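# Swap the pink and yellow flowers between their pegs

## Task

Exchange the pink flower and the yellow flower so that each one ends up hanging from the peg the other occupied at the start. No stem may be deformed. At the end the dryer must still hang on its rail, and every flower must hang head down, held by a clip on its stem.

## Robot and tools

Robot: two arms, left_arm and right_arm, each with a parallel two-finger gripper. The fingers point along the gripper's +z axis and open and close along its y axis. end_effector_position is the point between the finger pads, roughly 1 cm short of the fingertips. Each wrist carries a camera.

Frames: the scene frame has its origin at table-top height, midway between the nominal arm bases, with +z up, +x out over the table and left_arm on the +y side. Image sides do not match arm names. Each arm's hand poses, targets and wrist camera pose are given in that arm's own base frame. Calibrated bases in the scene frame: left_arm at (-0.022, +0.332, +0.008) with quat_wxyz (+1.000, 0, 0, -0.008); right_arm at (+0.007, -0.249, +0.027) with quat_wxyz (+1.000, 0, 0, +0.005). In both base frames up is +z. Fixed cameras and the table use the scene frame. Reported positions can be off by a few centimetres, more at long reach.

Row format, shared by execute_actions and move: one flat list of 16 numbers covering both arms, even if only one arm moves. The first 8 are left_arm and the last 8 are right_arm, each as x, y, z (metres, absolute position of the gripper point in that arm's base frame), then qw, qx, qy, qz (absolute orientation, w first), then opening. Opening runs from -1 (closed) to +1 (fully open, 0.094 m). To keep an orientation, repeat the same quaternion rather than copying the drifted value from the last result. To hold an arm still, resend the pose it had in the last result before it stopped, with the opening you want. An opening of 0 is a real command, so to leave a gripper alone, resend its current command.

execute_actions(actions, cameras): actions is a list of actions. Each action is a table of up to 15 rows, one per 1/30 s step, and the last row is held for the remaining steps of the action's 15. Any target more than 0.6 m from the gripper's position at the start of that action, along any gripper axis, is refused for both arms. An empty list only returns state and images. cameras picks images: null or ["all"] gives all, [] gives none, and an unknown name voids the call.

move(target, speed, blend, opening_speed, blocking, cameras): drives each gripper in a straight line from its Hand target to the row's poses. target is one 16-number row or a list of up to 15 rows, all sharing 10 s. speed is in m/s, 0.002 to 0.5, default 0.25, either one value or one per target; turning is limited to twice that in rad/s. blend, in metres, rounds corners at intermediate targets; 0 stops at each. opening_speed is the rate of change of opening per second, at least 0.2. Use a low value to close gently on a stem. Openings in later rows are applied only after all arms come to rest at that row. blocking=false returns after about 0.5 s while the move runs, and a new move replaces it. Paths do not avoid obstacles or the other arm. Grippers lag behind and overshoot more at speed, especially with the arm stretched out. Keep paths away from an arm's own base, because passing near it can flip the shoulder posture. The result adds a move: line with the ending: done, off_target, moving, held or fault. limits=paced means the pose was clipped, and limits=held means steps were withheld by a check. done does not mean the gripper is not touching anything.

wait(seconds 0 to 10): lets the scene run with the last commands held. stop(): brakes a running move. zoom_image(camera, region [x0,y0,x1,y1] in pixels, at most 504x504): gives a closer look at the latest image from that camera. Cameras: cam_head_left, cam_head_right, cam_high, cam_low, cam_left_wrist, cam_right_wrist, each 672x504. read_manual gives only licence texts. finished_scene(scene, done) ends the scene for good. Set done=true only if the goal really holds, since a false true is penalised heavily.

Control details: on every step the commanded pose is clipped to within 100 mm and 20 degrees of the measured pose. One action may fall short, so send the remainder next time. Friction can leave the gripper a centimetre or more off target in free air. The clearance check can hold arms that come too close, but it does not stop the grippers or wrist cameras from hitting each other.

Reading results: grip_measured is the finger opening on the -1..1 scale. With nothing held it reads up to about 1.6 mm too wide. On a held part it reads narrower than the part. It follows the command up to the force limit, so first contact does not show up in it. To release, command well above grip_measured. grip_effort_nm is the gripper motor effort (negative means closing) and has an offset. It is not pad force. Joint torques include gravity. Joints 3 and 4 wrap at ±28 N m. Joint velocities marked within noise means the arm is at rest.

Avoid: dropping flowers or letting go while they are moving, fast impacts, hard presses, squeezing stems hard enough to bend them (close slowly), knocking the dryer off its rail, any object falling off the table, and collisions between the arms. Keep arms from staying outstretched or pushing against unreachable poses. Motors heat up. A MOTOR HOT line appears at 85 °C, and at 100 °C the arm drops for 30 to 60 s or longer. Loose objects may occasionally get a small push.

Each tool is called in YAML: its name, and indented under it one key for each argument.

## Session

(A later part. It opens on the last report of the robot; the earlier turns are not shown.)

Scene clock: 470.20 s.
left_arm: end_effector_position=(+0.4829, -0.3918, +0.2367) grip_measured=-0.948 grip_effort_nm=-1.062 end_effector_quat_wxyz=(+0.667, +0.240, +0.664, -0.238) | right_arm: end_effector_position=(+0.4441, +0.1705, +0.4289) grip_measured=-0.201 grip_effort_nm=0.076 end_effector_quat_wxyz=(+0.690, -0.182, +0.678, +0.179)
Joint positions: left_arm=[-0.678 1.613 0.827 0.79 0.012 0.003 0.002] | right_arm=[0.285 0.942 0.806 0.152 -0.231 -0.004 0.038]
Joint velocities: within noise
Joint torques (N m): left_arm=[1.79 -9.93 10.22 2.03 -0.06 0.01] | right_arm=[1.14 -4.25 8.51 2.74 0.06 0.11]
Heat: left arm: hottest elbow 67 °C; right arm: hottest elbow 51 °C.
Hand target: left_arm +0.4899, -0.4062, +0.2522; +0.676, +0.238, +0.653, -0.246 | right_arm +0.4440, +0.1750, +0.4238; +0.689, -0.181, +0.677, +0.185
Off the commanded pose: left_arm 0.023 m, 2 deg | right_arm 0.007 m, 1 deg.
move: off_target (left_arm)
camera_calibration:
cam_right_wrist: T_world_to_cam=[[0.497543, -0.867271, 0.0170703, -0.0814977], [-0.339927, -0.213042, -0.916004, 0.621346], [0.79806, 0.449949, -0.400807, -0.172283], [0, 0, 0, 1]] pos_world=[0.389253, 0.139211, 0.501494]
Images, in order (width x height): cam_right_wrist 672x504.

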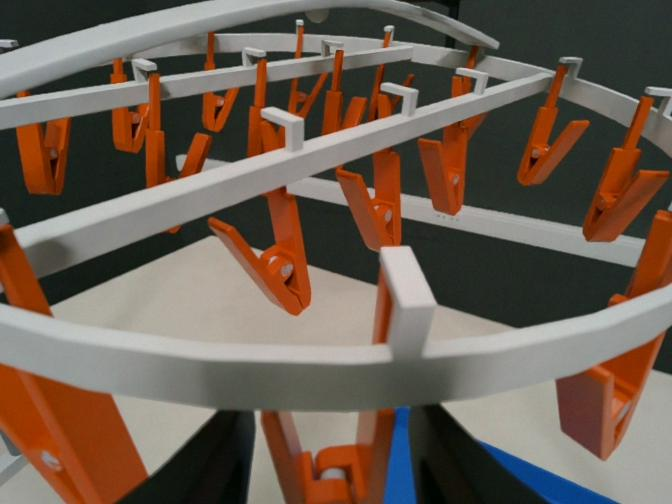

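move:
  target: [0.491,-0.407,0.252,0.676,0.2376,0.6528,-0.246,-1.0,0.443,0.174,0.415,0.6889,-0.1814,0.6771,0.1846,-0.2]
  speed: 0.03
  cameras: ["cam_right_wrist"]

zoom_image:
  camera: "cam_right_wrist"
  region: [200, 360, 480, 504]

Scene clock: 473.03 s.
left_arm: end_effector_position=(+0.4829, -0.3918, +0.2365) grip_measured=-0.948 grip_effort_nm=-1.067 end_effector_quat_wxyz=(+0.667, +0.240, +0.664, -0.238) | right_arm: end_effector_position=(+0.4428, +0.1701, +0.4206) grip_measured=-0.201 grip_effort_nm=0.071 end_effector_quat_wxyz=(+0.690, -0.181, +0.677, +0.179)
Joint positions: left_arm=[-0.678 1.614 0.827 0.79 0.012 0.003 0.002] | right_arm=[0.285 0.942 0.784 0.177 -0.231 -0.004 0.038]
Joint velocities: within noise
Joint torques (N m): left_arm=[1.79 -9.93 10.24 2.03 -0.07 0.01] | right_arm=[1.14 -4.07 8.54 2.69 -0.03 0.12]
Heat: left arm: hottest elbow 66 °C; right arm: hottest elbow 51 °C.
Hand target: left_arm +0.4899, -0.4062, +0.2520; +0.676, +0.238, +0.653, -0.246 | right_arm +0.4430, +0.1740, +0.4149; +0.689, -0.181, +0.677, +0.184
Off the commanded pose: left_arm 0.023 m, 2 deg | right_arm 0.007 m, 1 deg.
move: off_target (left_arm)
camera_calibration:
cam_right_wrist: T_world_to_cam=[[0.497518, -0.867279, 0.017427, -0.0811925], [-0.338585, -0.212649, -0.916592, 0.61285], [0.798646, 0.45012, -0.399445, -0.175312], [0, 0, 0, 1]] pos_world=[0.387909, 0.138817, 0.493121]
Images, in order (width x height): cam_right_wrist 672x504.

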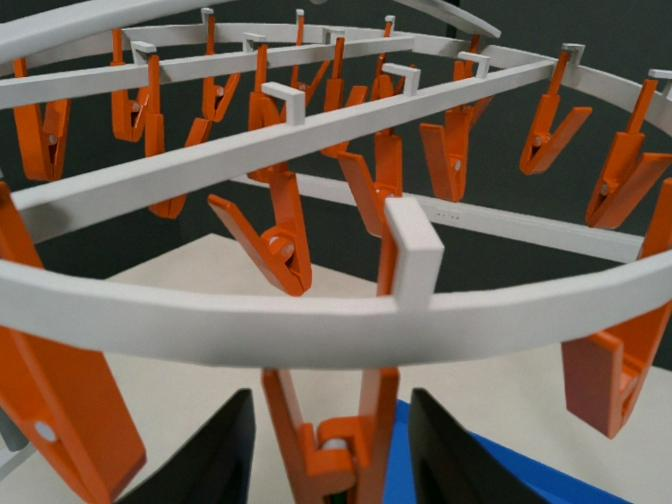

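Scaled by 1.800 from the camera's 672x504 image, which has a finer 960x720 frame.

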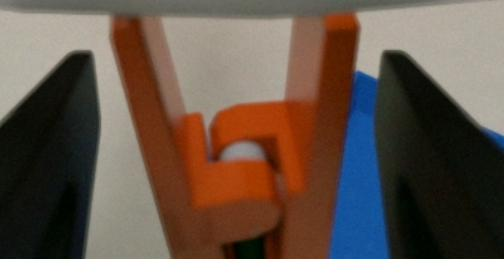

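move:
  target: [0.491,-0.407,0.252,0.676,0.2376,0.6528,-0.246,-1.0,0.443,0.174,0.415,0.6889,-0.1814,0.6771,0.1846,-0.60]
  speed: 0.03
  opening_speed: 0.2
  cameras: ["cam_right_wrist","cam_left_wrist"]

zoom_image:
  camera: "cam_right_wrist"
  region: [200, 360, 480, 504]

Scene clock: 478.30 s.
left_arm: end_effector_position=(+0.4830, -0.3919, +0.2358) grip_measured=-0.948 grip_effort_nm=-1.067 end_effector_quat_wxyz=(+0.667, +0.240, +0.664, -0.238) | right_arm: end_effector_position=(+0.4428, +0.1701, +0.4209) grip_measured=-0.570 grip_effort_nm=-0.989 end_effector_quat_wxyz=(+0.691, -0.181, +0.677, +0.179)
Joint positions: left_arm=[-0.678 1.615 0.827 0.79 0.012 0.003 0.002] | right_arm=[0.285 0.942 0.784 0.178 -0.231 -0.004 0.02]
Joint velocities: within noise
Joint torques (N m): left_arm=[1.73 -10.11 10.21 2.04 -0.06 0.01] | right_arm=[1.2 -3.96 8.49 2.71 -0.01 0.11]
Heat: left arm: hottest elbow 65 °C; right arm: hottest elbow 51 °C.
Hand target: left_arm +0.4899, -0.4062, +0.2521; +0.676, +0.238, +0.653, -0.246 | right_arm +0.4430, +0.1740, +0.4149; +0.689, -0.181, +0.677, +0.184
Off the commanded pose: left_arm 0.024 m, 2 deg | right_arm 0.007 m, 1 deg.
move: off_target (left_arm)
camera_calibration:
cam_left_wrist: T_world_to_cam=[[-0.631963, -0.77481, -0.0170666, 0.00551864], [-0.31439, 0.276431, -0.908155, 0.513004], [0.708365, -0.568555, -0.418287, -0.375829], [0, 0, 0, 1]] pos_world=[0.430995, -0.351214, 0.308777]
cam_right_wrist: T_world_to_cam=[[0.497499, -0.867284, 0.0176945, -0.0812993], [-0.337579, -0.212354, -0.917031, 0.61279], [0.799084, 0.450249, -0.398422, -0.175844], [0, 0, 0, 1]] pos_world=[0.387825, 0.138792, 0.493327]
Images, in order (width x height): cam_left_wrist 672x504, cam_right_wrist 672x504.

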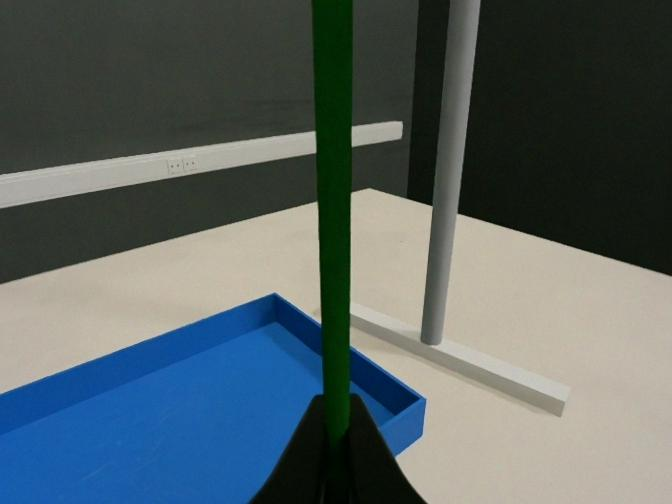

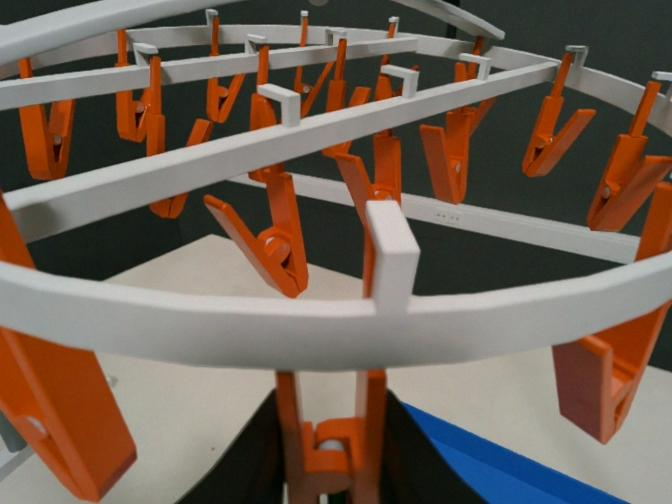

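Scaled by 1.800 from the camera's 672x504 image, which has a finer 960x720 frame.

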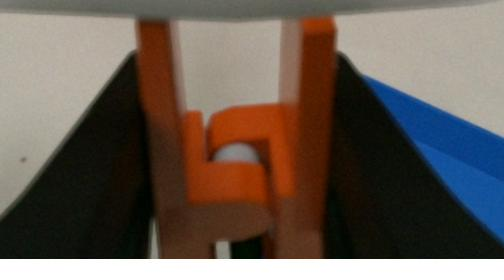

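zoom_image:
  camera: "cam_right_wrist"
  region: [284, 404, 384, 504]

Scaled by 5.040 from the camera's 672x504 image, which has a finer 960x720 frame.

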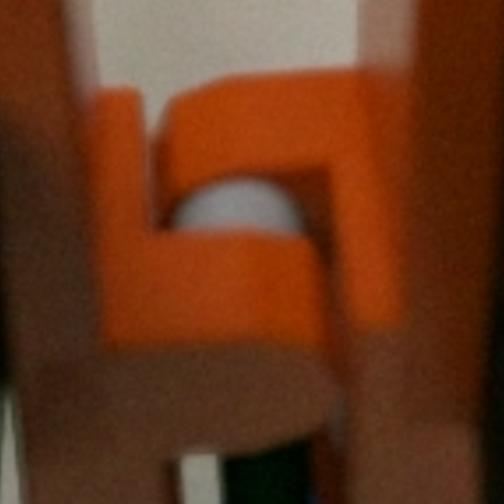

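move:
  target: [0.489,-0.401,0.185,0.676,0.2376,0.6528,-0.246,-1.0,0.443,0.174,0.415,0.6889,-0.1814,0.6771,0.1846,-0.60]
  speed: 0.04
  cameras: ["cam_right_wrist","cam_left_wrist","cam_head_left","cam_low"]

Scene clock: 485.33 s.
left_arm: end_effector_position=(+0.4902, -0.3980, +0.1859) grip_measured=-0.948 grip_effort_nm=-1.067 end_effector_quat_wxyz=(+0.673, +0.238, +0.658, -0.241) | right_arm: end_effector_position=(+0.4428, +0.1701, +0.4209) grip_measured=-0.572 grip_effort_nm=-1.038 end_effector_quat_wxyz=(+0.691, -0.181, +0.677, +0.179)
Joint positions: left_arm=[-0.678 1.762 0.821 0.962 0.013 0.003 0.002] | right_arm=[0.285 0.942 0.784 0.178 -0.231 -0.004 0.02]
Joint velocities: within noise
Joint torques (N m): left_arm=[2.2 -11.11 5.94 3.17 0.15 0] | right_arm=[1.08 -3.96 8.5 2.66 -0.02 0.12]
Heat: left arm: hottest elbow 64 °C; right arm: hottest elbow 50 °C.
Hand target: left_arm +0.4890, -0.4009, +0.1849; +0.676, +0.238, +0.653, -0.246 | right_arm +0.4430, +0.1740, +0.4149; +0.689, -0.181, +0.677, +0.184
Off the commanded pose: left_arm 0.003 m, 1 deg | right_arm 0.007 m, 1 deg.
move: done
camera_calibration:
cam_left_wrist: T_world_to_cam=[[-0.6329, -0.774042, -0.0172166, 0.00525982], [-0.300956, 0.266445, -0.91566, 0.462468], [0.713346, -0.57434, -0.401586, -0.413159], [0, 0, 0, 1]] pos_world=[0.437237, -0.356445, 0.257635]
cam_right_wrist: T_world_to_cam=[[0.497499, -0.867284, 0.0176945, -0.0812993], [-0.337579, -0.212354, -0.917031, 0.61279], [0.799084, 0.450249, -0.398422, -0.175844], [0, 0, 0, 1]] pos_world=[0.387825, 0.138792, 0.493327]
Images, in order (width x height): cam_head_left 672x504, cam_low 672x504, cam_left_wrist 672x504, cam_right_wrist 672x504.

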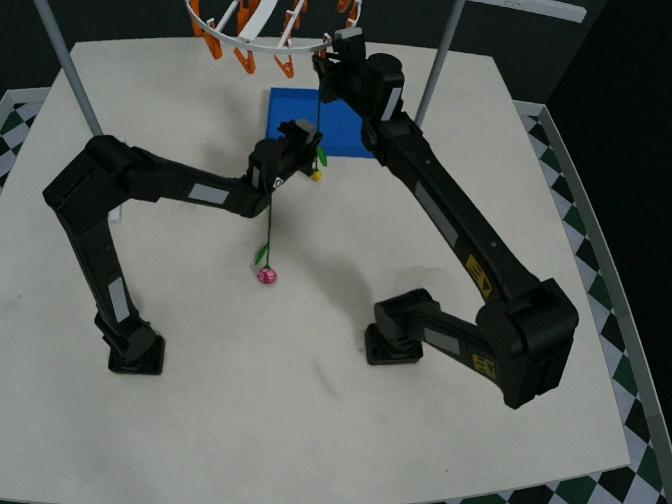

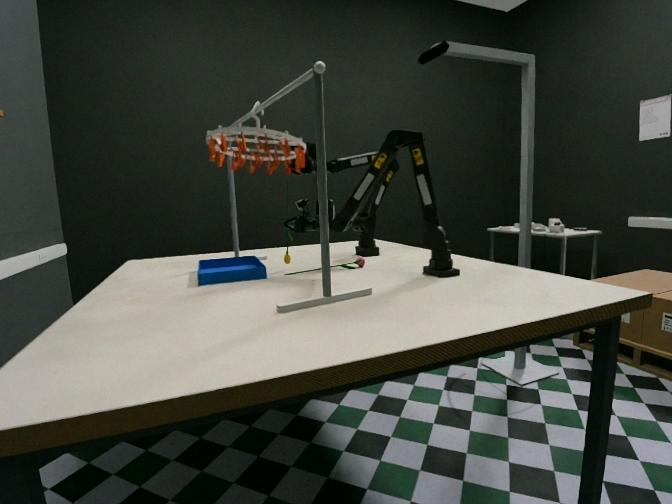

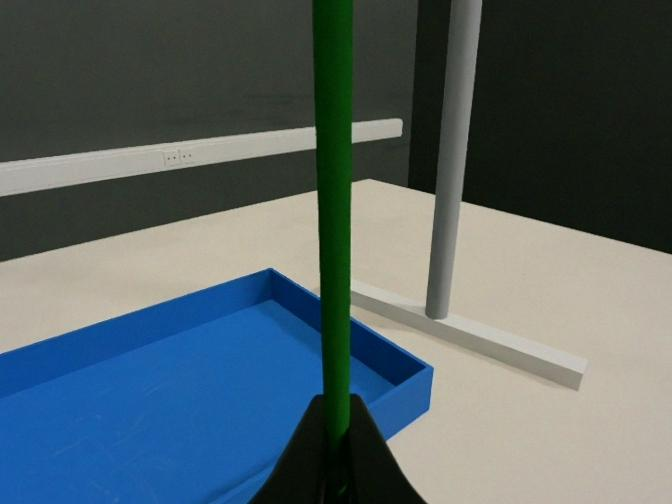

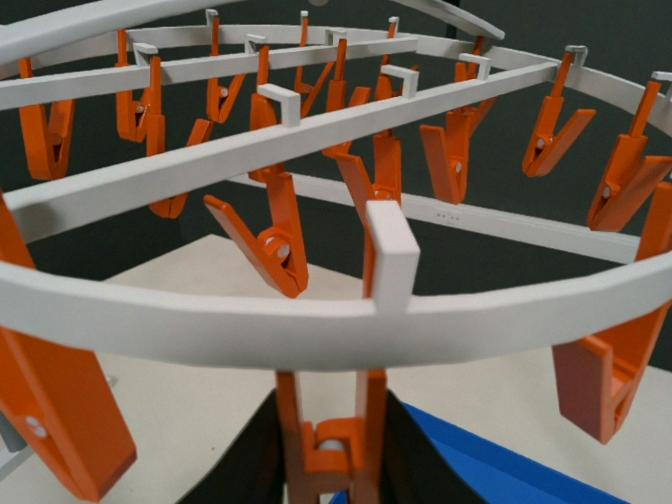

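move:
  target: [0.417,-0.337,0.19,0.6645,0.2418,0.6645,-0.2418,-1.0,0.443,0.174,0.413,0.6889,-0.1814,0.6771,0.1846,-0.17]
  speed: 0.07
  opening_speed: 0.2
  cameras: ["cam_right_wrist","cam_left_wrist","cam_high"]

Scene clock: 503.33 s.
left_arm: end_effector_position=(+0.4156, -0.3406, +0.1753) grip_measured=-0.948 grip_effort_nm=-1.062 end_effector_quat_wxyz=(+0.652, +0.249, +0.676, -0.238) | right_arm: end_effector_position=(+0.4425, +0.1700, +0.4189) grip_measured=-0.172 grip_effort_nm=0.071 end_effector_quat_wxyz=(+0.691, -0.181, +0.677, +0.179)
Joint positions: left_arm=[-0.678 1.571 0.556 0.977 0.025 0.003 0.002] | right_arm=[0.285 0.942 0.778 0.183 -0.231 -0.004 0.039]
Joint velocities: within noise
Joint torques (N m): left_arm=[3.08 -10.34 5.38 2.92 0.14 0.02] | right_arm=[1.03 -3.9 8.54 2.73 -0.02 0.12]
Heat: left arm: hottest elbow 61 °C; right arm: hottest elbow 49 °C.
Hand target: left_arm +0.4170, -0.3371, +0.1899; +0.665, +0.242, +0.664, -0.242 | right_arm +0.4429, +0.1740, +0.4130; +0.689, -0.181, +0.677, +0.184
Off the commanded pose: left_arm 0.015 m, 2 deg | right_arm 0.007 m, 1 deg.
move: off_target (left_arm)
camera_calibration:
cam_left_wrist: T_world_to_cam=[[-0.642777, -0.76588, -0.0162837, 0.00903204], [-0.338985, 0.303432, -0.890515, 0.439008], [0.686969, -0.566883, -0.454661, -0.308385], [0, 0, 0, 1]] pos_world=[0.366474, -0.30111, 0.25088]
cam_right_wrist: T_world_to_cam=[[0.497499, -0.867284, 0.0176945, -0.081187], [-0.337579, -0.212354, -0.917031, 0.610818], [0.799084, 0.450249, -0.398422, -0.176353], [0, 0, 0, 1]] pos_world=[0.38751, 0.1387, 0.491313]
Images, in order (width x height): cam_high 672x504, cam_left_wrist 672x504, cam_right_wrist 672x504.

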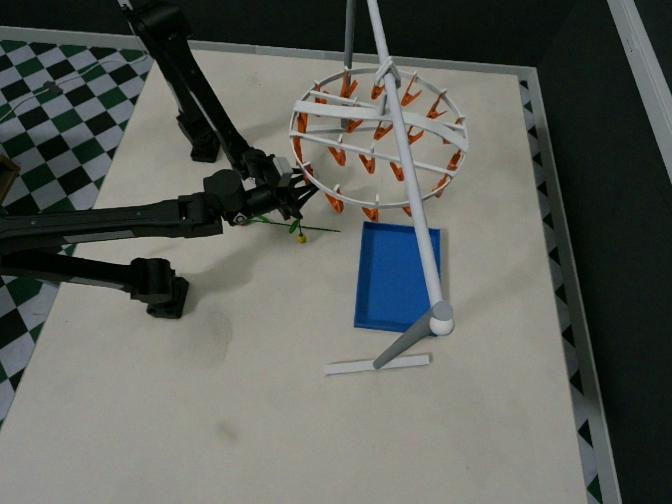

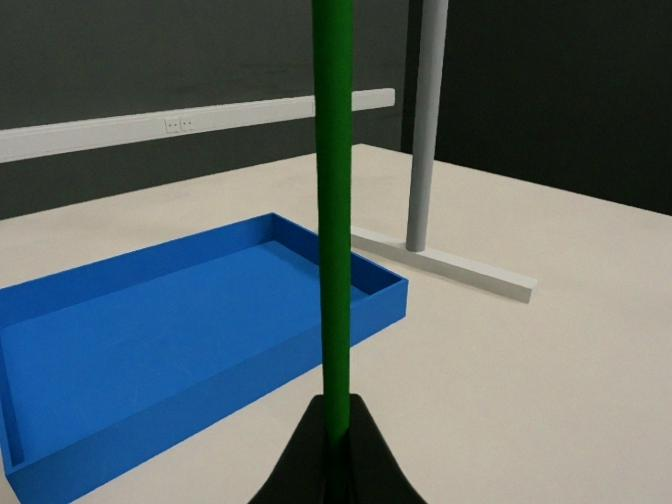

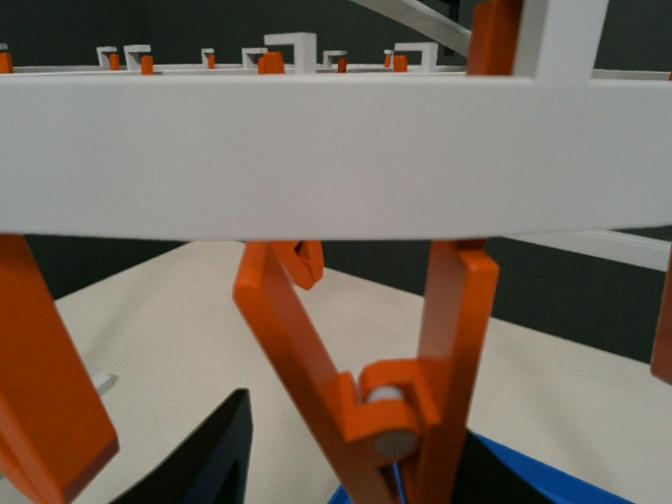

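move:
  target:
    - [0.417,-0.337,0.19,0.6645,0.2418,0.6645,-0.2418,-1.0,0.443,0.174,0.411,0.6889,-0.1814,0.6771,0.1846,0.05]
    - [0.417,-0.337,0.19,0.6645,0.2418,0.6645,-0.2418,-1.0,0.4435,0.162,0.409,0.6889,-0.1814,0.6771,0.1846,0.05]
  speed: 0.03
  opening_speed: 0.3
  cameras: ["cam_right_wrist","cam_head_left"]

Scene clock: 510.87 s.
left_arm: end_effector_position=(+0.4155, -0.3405, +0.1751) grip_measured=-0.948 grip_effort_nm=-1.062 end_effector_quat_wxyz=(+0.651, +0.249, +0.676, -0.238) | right_arm: end_effector_position=(+0.4421, +0.1659, +0.4125) grip_measured=+0.049 grip_effort_nm=0.076 end_effector_quat_wxyz=(+0.688, -0.187, +0.677, +0.184)
Joint positions: left_arm=[-0.678 1.571 0.556 0.977 0.025 0.003 0.002] | right_arm=[0.264 0.942 0.765 0.191 -0.267 -0.004 0.049]
Joint velocities: within noise
Joint torques (N m): left_arm=[3.14 -10.4 5.38 2.93 0.14 0.02] | right_arm=[-0.03 -4.48 8.47 2.71 -0.09 0.12]
Heat: left arm: hottest elbow 60 °C; right arm: hottest elbow 49 °C.
Hand target: left_arm +0.4169, -0.3370, +0.1899; +0.665, +0.242, +0.664, -0.242 | right_arm +0.4435, +0.1620, +0.4090; +0.689, -0.181, +0.677, +0.184
Off the commanded pose: left_arm 0.015 m, 2 deg | right_arm 0.005 m, 1 deg.
move: off_target (left_arm)
camera_calibration:
cam_right_wrist: T_world_to_cam=[[0.510762, -0.859557, 0.0168292, -0.0912294], [-0.339182, -0.219457, -0.914764, 0.604868], [0.789986, 0.461519, -0.403637, -0.172438], [0, 0, 0, 1]] pos_world=[0.387981, 0.133909, 0.485245]
Images, in order (width x height): cam_head_left 672x504, cam_right_wrist 672x504.

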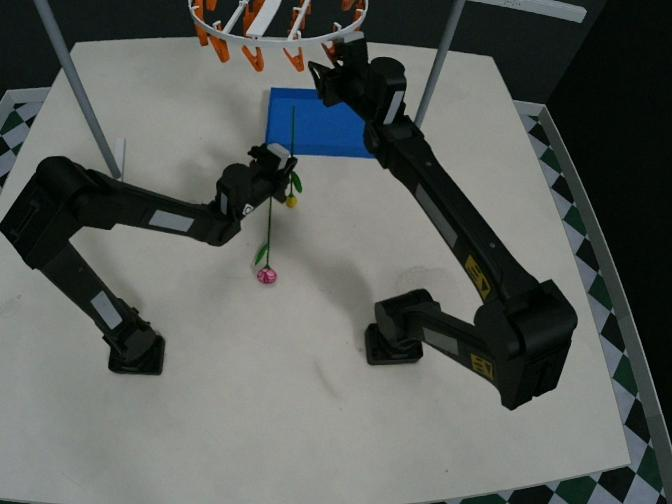

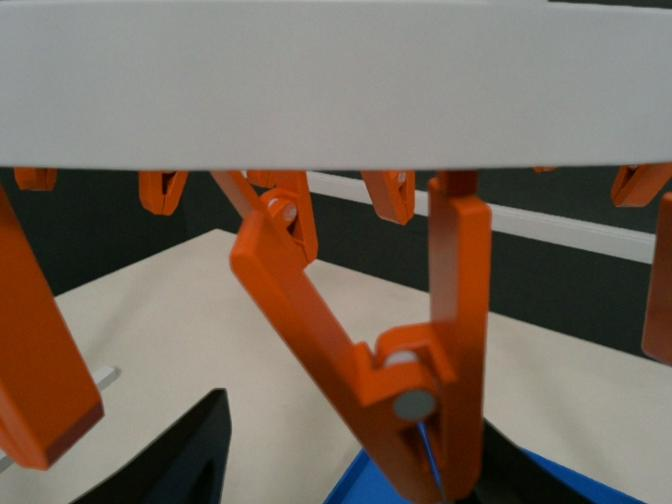

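move:
  target:
    - [0.417,-0.337,0.19,0.6645,0.2418,0.6645,-0.2418,-1.0,0.445,0.152,0.408,0.6889,-0.1814,0.6771,0.1846,0.05]
    - [0.417,-0.337,0.19,0.6645,0.2418,0.6645,-0.2418,-1.0,0.445,0.152,0.385,0.6889,-0.1814,0.6771,0.1846,0.05]
  speed: 0.03
  cameras: ["cam_right_wrist","cam_head_left","cam_high"]

Scene clock: 519.80 s.
left_arm: end_effector_position=(+0.4155, -0.3405, +0.1751) grip_measured=-0.948 grip_effort_nm=-1.062 end_effector_quat_wxyz=(+0.651, +0.249, +0.676, -0.238) | right_arm: end_effector_position=(+0.4421, +0.1557, +0.3913) grip_measured=+0.049 grip_effort_nm=0.071 end_effector_quat_wxyz=(+0.690, -0.187, +0.675, +0.184)
Joint positions: left_arm=[-0.678 1.571 0.556 0.977 0.025 0.003 0.002] | right_arm=[0.231 0.95 0.708 0.262 -0.3 -0.004 0.049]
Joint velocities: within noise
Joint torques (N m): left_arm=[3.08 -10.34 5.38 2.92 0.14 0.01] | right_arm=[-0.15 -3.96 8.39 2.77 -0.11 0.13]
Heat: left arm: hottest elbow 59 °C; right arm: hottest elbow 48 °C.
Hand target: left_arm +0.4169, -0.3370, +0.1899; +0.665, +0.242, +0.664, -0.242 | right_arm +0.4449, +0.1520, +0.3852; +0.689, -0.181, +0.677, +0.184
Off the commanded pose: left_arm 0.015 m, 2 deg | right_arm 0.008 m, 1 deg.
move: off_target (left_arm)
camera_calibration:
cam_right_wrist: T_world_to_cam=[[0.510963, -0.859385, 0.0193218, -0.100708], [-0.332876, -0.218542, -0.917296, 0.581284], [0.792534, 0.462273, -0.397736, -0.179809], [0, 0, 0, 1]] pos_world=[0.387459, 0.123608, 0.463639]
Images, in order (width x height): cam_head_left 672x504, cam_high 672x504, cam_right_wrist 672x504.

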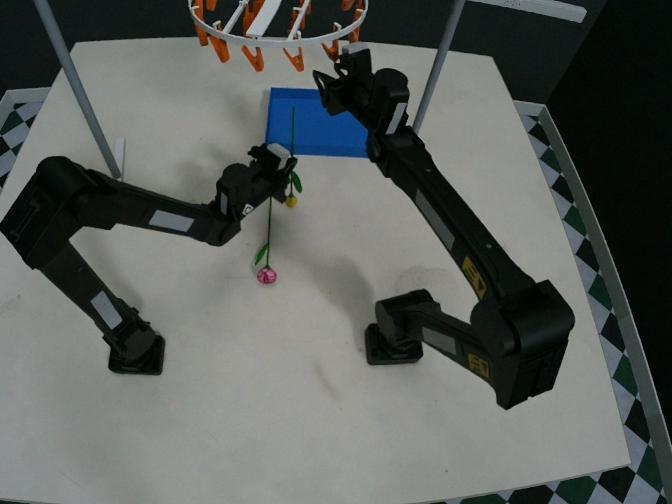

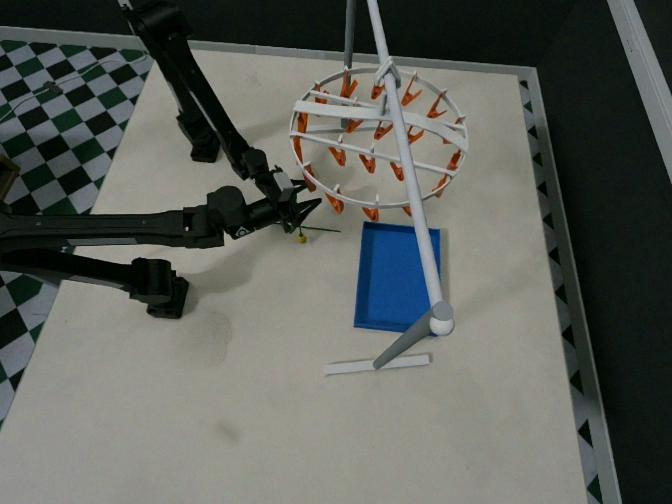

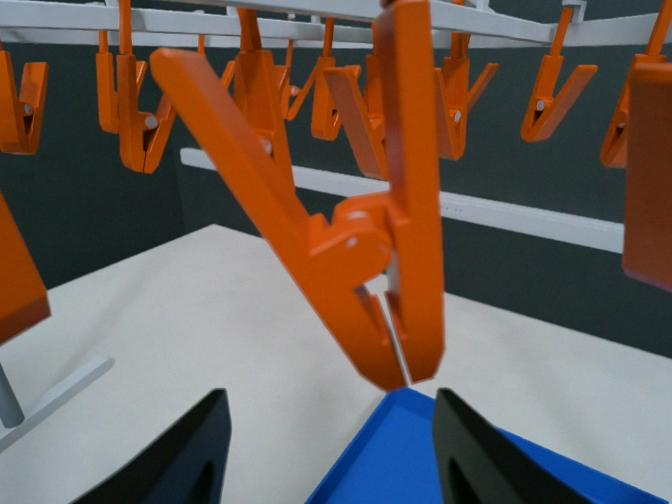

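move:
  target:
    - [0.417,-0.337,0.19,0.6645,0.2418,0.6645,-0.2418,-1.0,0.35,0.10,0.385,0.6889,-0.1814,0.6771,0.1846,-0.1]
    - [0.372,-0.296,0.265,0.5610,0.4305,0.5610,-0.4305,-1.0,0.294,0.176,0.32,0.5964,-0.3799,0.5964,0.3799,-0.1]
  speed: [0.06, 0.12]
  blend: 0.02
  cameras: ["cam_right_wrist","cam_head_left","cam_head_right","cam_high"]

Scene clock: 532.23 s.
left_arm: end_effector_position=(+0.3569, -0.2951, +0.2353) grip_measured=-0.948 grip_effort_nm=-1.062 end_effector_quat_wxyz=(+0.539, +0.428, +0.579, -0.437) | right_arm: end_effector_position=(+0.2956, +0.1727, +0.3249) grip_measured=-0.099 grip_effort_nm=-0.076 end_effector_quat_wxyz=(+0.600, -0.378, +0.598, +0.375)
Joint positions: left_arm=[-0.388 1.319 0.541 0.718 0.93 0.003 0.002] | right_arm=[0.083 0.715 0.436 0.28 -1.039 -0.004 0.042]
Joint velocities: within noise
Joint torques (N m): left_arm=[3.37 -8.18 10.28 1.46 0.2 0.02] | right_arm=[1.38 0.79 8.06 2.36 -0.11 0.07]
Heat: left arm: hottest elbow 58 °C; right arm: hottest elbow 47 °C.
Hand target: left_arm +0.3705, -0.2953, +0.2650; +0.561, +0.430, +0.561, -0.430 | right_arm +0.2939, +0.1759, +0.3201; +0.596, -0.380, +0.596, +0.380
Off the commanded pose: left_arm 0.033 m, 3 deg | right_arm 0.006 m, 1 deg.
move: off_target (left_arm)
camera_calibration:
cam_right_wrist: T_world_to_cam=[[0.903311, -0.428759, 0.0139675, -0.19862], [-0.166528, -0.380475, -0.909674, 0.451738], [0.395345, 0.819393, -0.415087, -0.0366297], [0, 0, 0, 1]] pos_world=[0.269124, 0.116729, 0.398504]
Images, in order (width x height): cam_head_left 672x504, cam_head_right 672x504, cam_high 672x504, cam_right_wrist 672x504.

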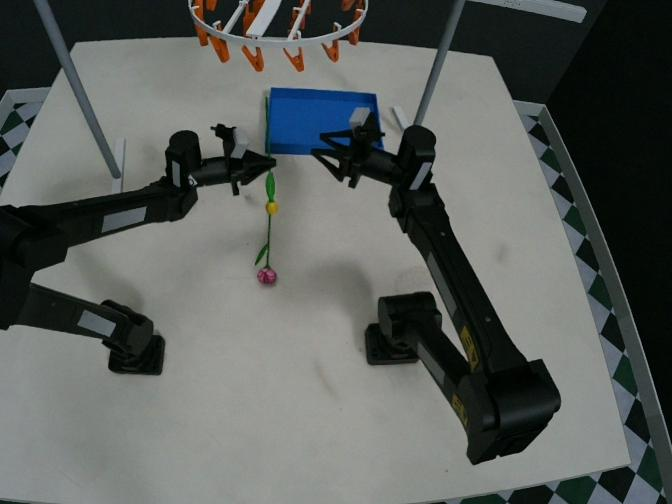

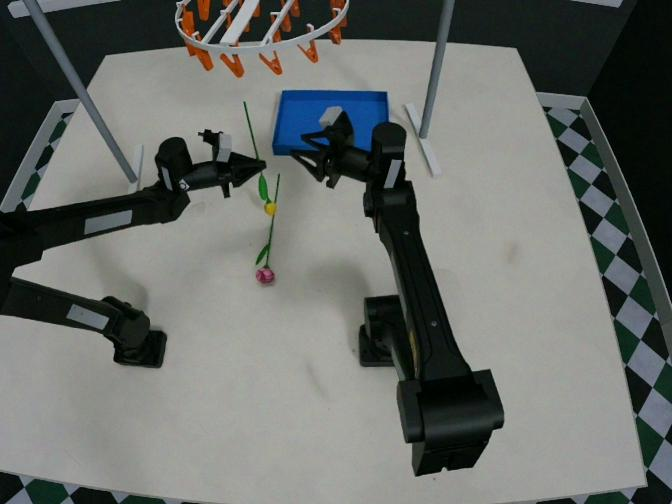

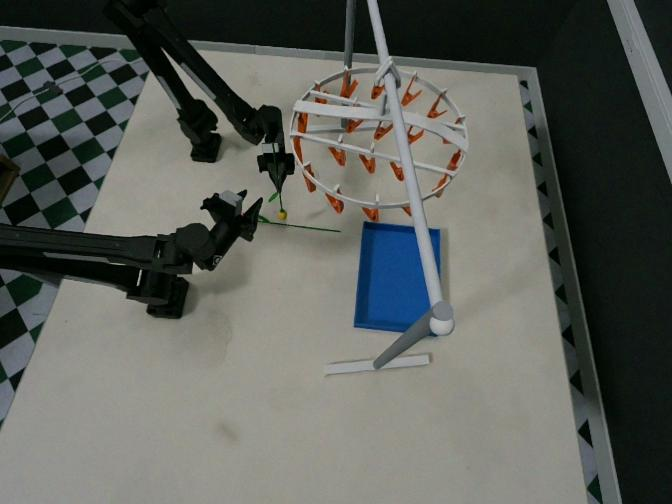

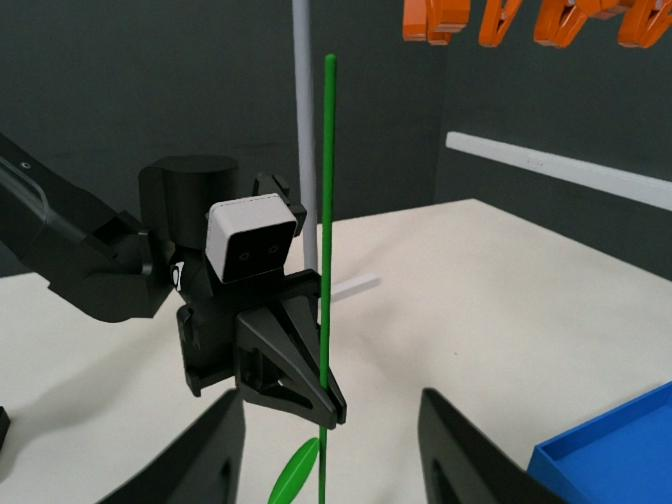

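zoom_image:
  camera: "cam_right_wrist"
  region: [280, 280, 380, 400]

zoom_image:
  camera: "cam_right_wrist"
  region: [280, 40, 380, 160]

Scaled by 4.200 from the camera's 672x504 image, which has a finer 960x720 frame.

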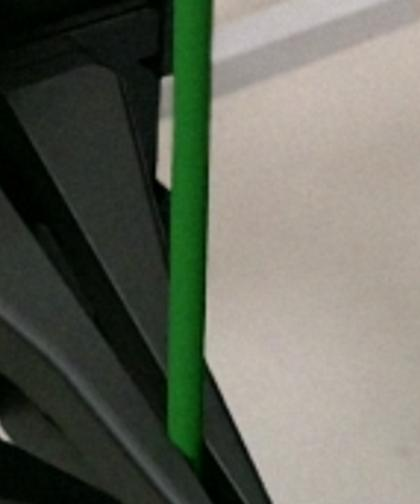

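Scaled by 4.200 from the camera's 672x504 image, which has a finer 960x720 frame.

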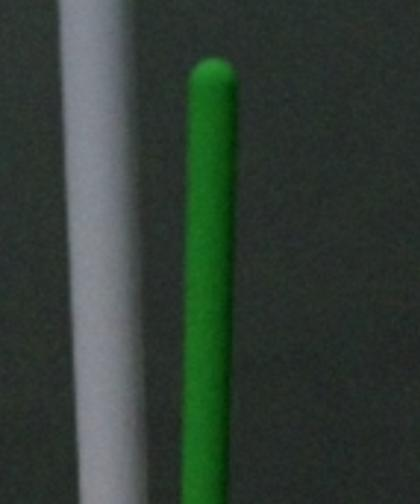

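move:
  target: [0.372,-0.296,0.265,0.5610,0.4305,0.5610,-0.4305,-1.0,0.318,0.230,0.295,0.5964,-0.3799,0.5964,0.3799,-0.1]
  speed: 0.08
  cameras: ["cam_right_wrist"]

Scene clock: 558.77 s.
left_arm: end_effector_position=(+0.3566, -0.2948, +0.2367) grip_measured=-0.948 grip_effort_nm=-1.062 end_effector_quat_wxyz=(+0.540, +0.428, +0.578, -0.437) | right_arm: end_effector_position=(+0.3194, +0.2267, +0.2973) grip_measured=-0.099 grip_effort_nm=-0.076 end_effector_quat_wxyz=(+0.597, -0.378, +0.598, +0.377)
Joint positions: left_arm=[-0.387 1.316 0.541 0.717 0.93 0.003 0.002] | right_arm=[0.285 0.902 0.436 0.462 -0.841 -0.004 0.042]
Joint velocities: within noise
Joint torques (N m): left_arm=[3.37 -7.82 10.32 1.5 0.16 0.02] | right_arm=[1.38 -1.73 7.98 2.48 0.07 0.07]
Heat: left arm: hottest elbow 60 °C; right arm: hottest elbow 47 °C.
Hand target: left_arm +0.3706, -0.2952, +0.2651; +0.561, +0.430, +0.561, -0.430 | right_arm +0.3180, +0.2300, +0.2950; +0.596, -0.380, +0.596, +0.380
Off the commanded pose: left_arm 0.032 m, 3 deg | right_arm 0.004 m, 0 deg.
move: off_target (left_arm)
camera_calibration:
cam_right_wrist: T_world_to_cam=[[0.905322, -0.424605, 0.0101501, -0.196984], [-0.16914, -0.382346, -0.908407, 0.451934], [0.389595, 0.820684, -0.417964, -0.099354], [0, 0, 0, 1]] pos_world=[0.293481, 0.170693, 0.371013]
Images, in order (width x height): cam_right_wrist 672x504.

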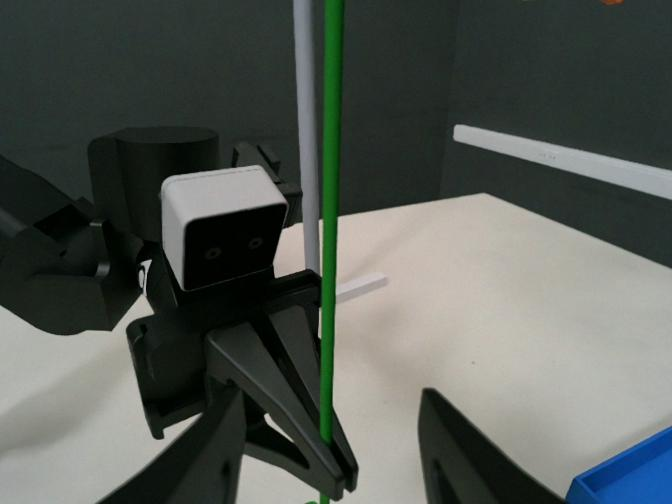

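move:
  target: [0.372,-0.296,0.265,0.5610,0.4305,0.5610,-0.4305,-1.0,0.3315,0.2725,0.285,0.5964,-0.3799,0.5964,0.3799,-0.1]
  speed: 0.05
  cameras: ["cam_right_wrist"]

Scene clock: 563.13 s.
left_arm: end_effector_position=(+0.3566, -0.2948, +0.2367) grip_measured=-0.948 grip_effort_nm=-1.067 end_effector_quat_wxyz=(+0.540, +0.428, +0.578, -0.437) | right_arm: end_effector_position=(+0.3259, +0.2657, +0.2689) grip_measured=-0.099 grip_effort_nm=-0.076 end_effector_quat_wxyz=(+0.585, -0.377, +0.610, +0.378)
Joint positions: left_arm=[-0.387 1.316 0.541 0.717 0.931 0.003 0.002] | right_arm=[0.415 1.027 0.436 0.553 -0.712 -0.004 0.042]
Joint velocities: within noise
Joint torques (N m): left_arm=[3.37 -7.82 10.3 1.51 0.17 0.02] | right_arm=[1.44 -2.96 10.11 2.59 0.06 0.08]
Heat: left arm: hottest elbow 60 °C; right arm: hottest elbow 47 °C.
Hand target: left_arm +0.3705, -0.2953, +0.2651; +0.561, +0.431, +0.561, -0.431 | right_arm +0.3309, +0.2721, +0.2850; +0.596, -0.380, +0.596, +0.380
Off the commanded pose: left_arm 0.032 m, 3 deg | right_arm 0.018 m, 2 deg.
move: off_target (left_arm, right_arm)
camera_calibration:
cam_right_wrist: T_world_to_cam=[[0.905458, -0.424264, -0.0120663, -0.180234], [-0.197199, -0.395344, -0.897115, 0.451767], [0.375844, 0.81468, -0.441632, -0.133263], [0, 0, 0, 1]] pos_world=[0.302368, 0.210704, 0.344259]
Images, in order (width x height): cam_right_wrist 672x504.

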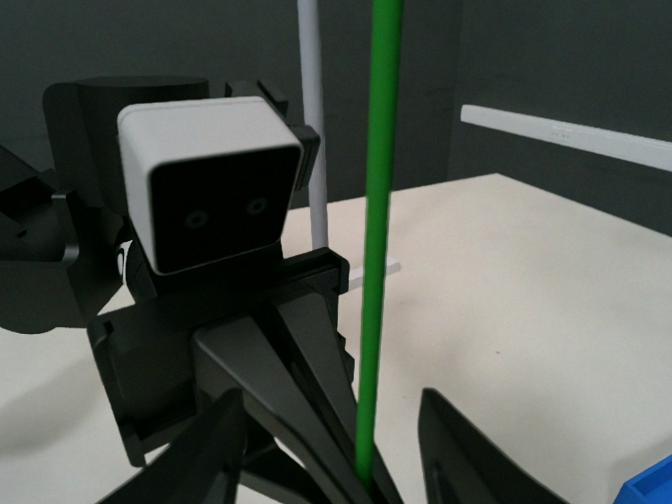

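move:
  target: [0.372,-0.296,0.265,0.5610,0.4305,0.5610,-0.4305,-1.0,0.343,0.267,0.318,0.5974,-0.3781,0.5954,0.3815,-0.1]
  speed: 0.04
  cameras: ["cam_right_wrist"]

Scene clock: 566.83 s.
left_arm: end_effector_position=(+0.3566, -0.2948, +0.2367) grip_measured=-0.948 grip_effort_nm=-1.067 end_effector_quat_wxyz=(+0.540, +0.428, +0.578, -0.437) | right_arm: end_effector_position=(+0.3305, +0.2658, +0.2867) grip_measured=-0.099 grip_effort_nm=-0.081 end_effector_quat_wxyz=(+0.579, -0.381, +0.610, +0.384)
Joint positions: left_arm=[-0.387 1.316 0.541 0.717 0.931 0.003 0.002] | right_arm=[0.402 1.005 0.483 0.474 -0.741 -0.004 0.042]
Joint velocities: within noise
Joint torques (N m): left_arm=[3.37 -7.82 10.3 1.48 0.16 0.02] | right_arm=[-0.21 -4.66 12.26 1.55 -0.12 0.13]
Heat: left arm: hottest elbow 61 °C; right arm: hottest elbow 47 °C.
Hand target: left_arm +0.3705, -0.2953, +0.2651; +0.561, +0.431, +0.561, -0.431 | right_arm +0.3414, +0.2661, +0.3177; +0.597, -0.378, +0.595, +0.381
Off the commanded pose: left_arm 0.032 m, 3 deg | right_arm 0.034 m, 3 deg.
move: off_target (left_arm, right_arm)
camera_calibration:
cam_right_wrist: T_world_to_cam=[[0.911684, -0.41046, -0.018828, -0.187868], [-0.19878, -0.400486, -0.894482, 0.469793], [0.359609, 0.819228, -0.446708, -0.121678], [0, 0, 0, 1]] pos_world=[0.308418, 0.210715, 0.362329]
Images, in order (width x height): cam_right_wrist 672x504.

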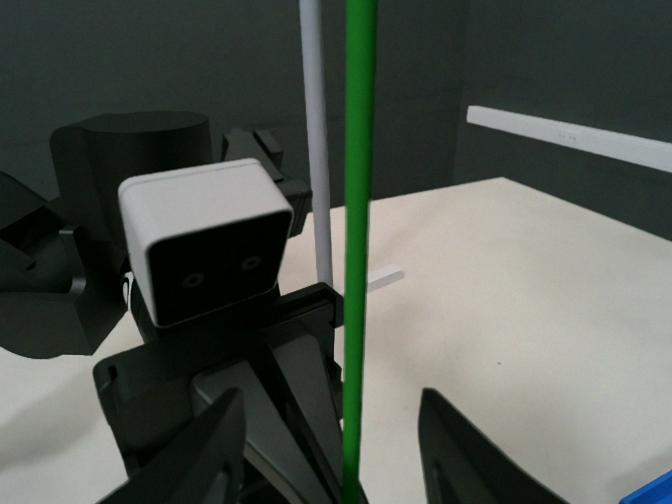

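move:
  target: [0.372,-0.296,0.265,0.5610,0.4305,0.5610,-0.4305,-1.0,0.353,0.281,0.322,0.5974,-0.3781,0.5954,0.3815,-0.1]
  speed: 0.04
  cameras: ["cam_right_wrist"]

Scene clock: 571.17 s.
left_arm: end_effector_position=(+0.3566, -0.2948, +0.2367) grip_measured=-0.948 grip_effort_nm=-1.062 end_effector_quat_wxyz=(+0.540, +0.428, +0.578, -0.437) | right_arm: end_effector_position=(+0.3429, +0.2714, +0.2952) grip_measured=-0.099 grip_effort_nm=-0.076 end_effector_quat_wxyz=(+0.585, -0.377, +0.611, +0.378)
Joint positions: left_arm=[-0.387 1.316 0.541 0.717 0.931 0.003 0.002] | right_arm=[0.41 1.033 0.52 0.474 -0.717 -0.004 0.042]
Joint velocities: within noise
Joint torques (N m): left_arm=[3.37 -7.82 10.32 1.51 0.16 0.02] | right_arm=[1.38 -3.72 12.36 1.8 0.06 0.15]
Heat: left arm: hottest elbow 61 °C; right arm: hottest elbow 48 °C.
Hand target: left_arm +0.3705, -0.2953, +0.2651; +0.561, +0.431, +0.561, -0.431 | right_arm +0.3515, +0.2798, +0.3219; +0.598, -0.378, +0.595, +0.382
Off the commanded pose: left_arm 0.032 m, 3 deg | right_arm 0.030 m, 2 deg.
move: off_target (left_arm, right_arm)
camera_calibration:
cam_right_wrist: T_world_to_cam=[[0.905128, -0.424958, -0.0124395, -0.192426], [-0.197873, -0.395196, -0.897032, 0.48114], [0.376285, 0.81439, -0.441791, -0.132768], [0, 0, 0, 1]] pos_world=[0.319333, 0.216497, 0.370549]
Images, in order (width x height): cam_right_wrist 672x504.

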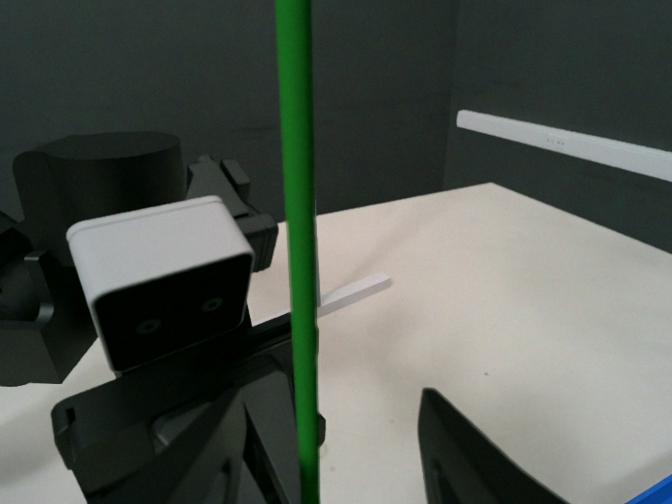

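move:
  target: [0.372,-0.296,0.265,0.5610,0.4305,0.5610,-0.4305,-1.0,0.342,0.285,0.318,0.5974,-0.3781,0.5954,0.3815,-0.1]
  speed: 0.04
  cameras: ["cam_right_wrist"]

Scene clock: 574.70 s.
left_arm: end_effector_position=(+0.3566, -0.2948, +0.2367) grip_measured=-0.948 grip_effort_nm=-1.062 end_effector_quat_wxyz=(+0.540, +0.428, +0.578, -0.437) | right_arm: end_effector_position=(+0.3394, +0.2790, +0.2951) grip_measured=-0.099 grip_effort_nm=-0.071 end_effector_quat_wxyz=(+0.585, -0.377, +0.611, +0.378)
Joint positions: left_arm=[-0.387 1.316 0.541 0.717 0.931 0.003 0.002] | right_arm=[0.438 1.033 0.52 0.474 -0.689 -0.004 0.042]
Joint velocities: within noise
Joint torques (N m): left_arm=[3.37 -7.82 10.28 1.51 0.16 0.02] | right_arm=[1.38 -5.54 10.77 2 0.08 0.15]
Heat: left arm: hottest elbow 61 °C; right arm: hottest elbow 48 °C.
Hand target: left_arm +0.3705, -0.2953, +0.2651; +0.561, +0.431, +0.561, -0.431 | right_arm +0.3413, +0.2844, +0.3179; +0.597, -0.378, +0.595, +0.382
Off the commanded pose: left_arm 0.032 m, 3 deg | right_arm 0.024 m, 2 deg.
move: off_target (left_arm, right_arm)
camera_calibration:
cam_right_wrist: T_world_to_cam=[[0.905304, -0.424605, -0.0116194, -0.186487], [-0.197316, -0.396159, -0.89673, 0.483333], [0.376153, 0.814106, -0.442426, -0.137378], [0, 0, 0, 1]] pos_world=[0.315872, 0.224134, 0.370473]
Images, in order (width x height): cam_right_wrist 672x504.

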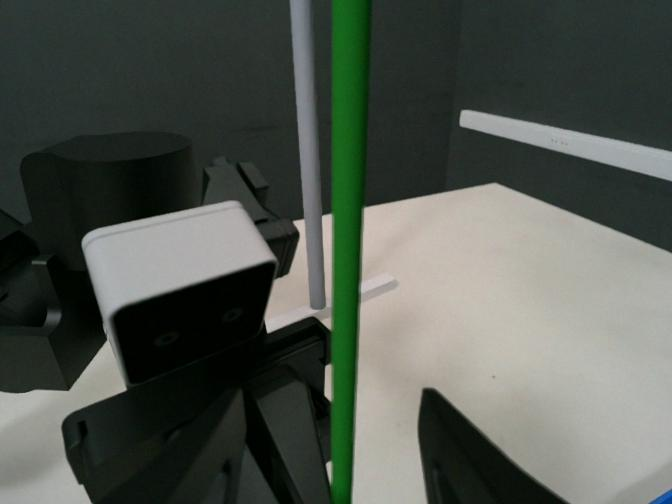

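move:
  target: [0.372,-0.296,0.265,0.5610,0.4305,0.5610,-0.4305,-1.0,0.343,0.284,0.312,0.7230,-0.2767,0.4344,0.4606,-0.1]
  speed: 0.1
  cameras: ["cam_right_wrist","cam_head_left","cam_low"]

Scene clock: 591.07 s.
left_arm: end_effector_position=(+0.3566, -0.2948, +0.2367) grip_measured=-0.948 grip_effort_nm=-1.062 end_effector_quat_wxyz=(+0.540, +0.428, +0.578, -0.437) | right_arm: end_effector_position=(+0.3460, +0.2808, +0.3148) grip_measured=-0.099 grip_effort_nm=-0.071 end_effector_quat_wxyz=(+0.727, -0.280, +0.438, +0.449)
Joint positions: left_arm=[-0.387 1.316 0.541 0.717 0.931 0.003 0.002] | right_arm=[0.474 1.446 0.457 1.565 -0.566 0.32 0.042]
Joint velocities: within noise
Joint torques (N m): left_arm=[3.43 -7.88 10.32 1.5 0.16 0.02] | right_arm=[1.2 -7.12 5.12 2.09 0.3 0.2]
Heat: left arm: hottest elbow 62 °C; right arm: hottest elbow 49 °C.
Hand target: left_arm +0.3705, -0.2953, +0.2651; +0.561, +0.431, +0.561, -0.431 | right_arm +0.3429, +0.2840, +0.3122; +0.721, -0.278, +0.438, +0.459
Off the commanded pose: left_arm 0.032 m, 3 deg | right_arm 0.005 m, 1 deg.
joint sent to its limit (right arm) — joint 4 (wrist pitch), upper limit. The joint targets still meet the commanded pose.
move: off_target (left_arm)
camera_calibration:
cam_right_wrist: T_world_to_cam=[[0.898455, -0.438425, 0.023697, -0.196292], [0.0429332, 0.0340128, -0.998499, 0.331089], [0.436961, 0.898124, 0.049382, -0.331991], [0, 0, 0, 1]] pos_world=[0.307212, 0.200848, 0.351638]
Images, in order (width x height): cam_head_left 672x504, cam_low 672x504, cam_right_wrist 672x504.

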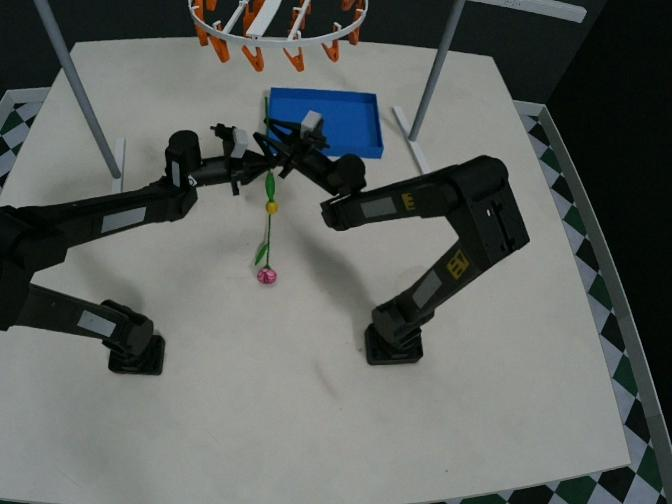

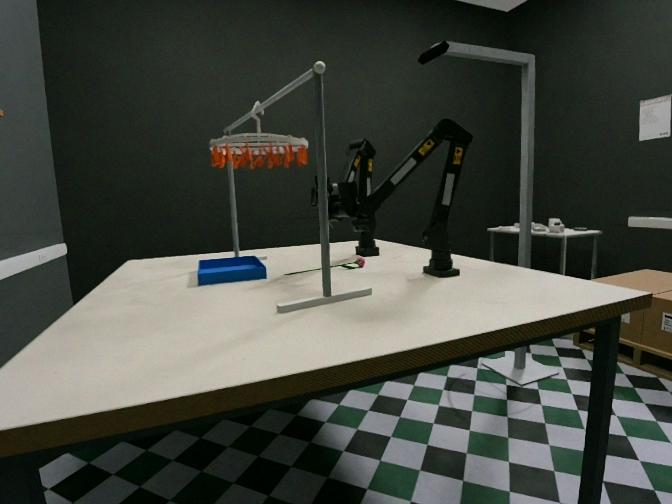

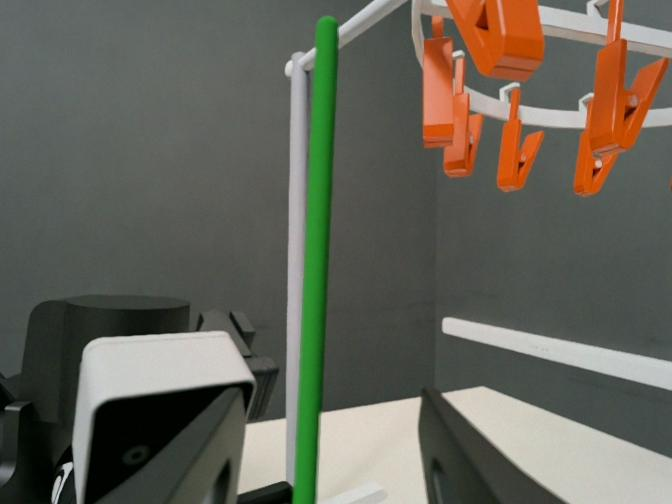

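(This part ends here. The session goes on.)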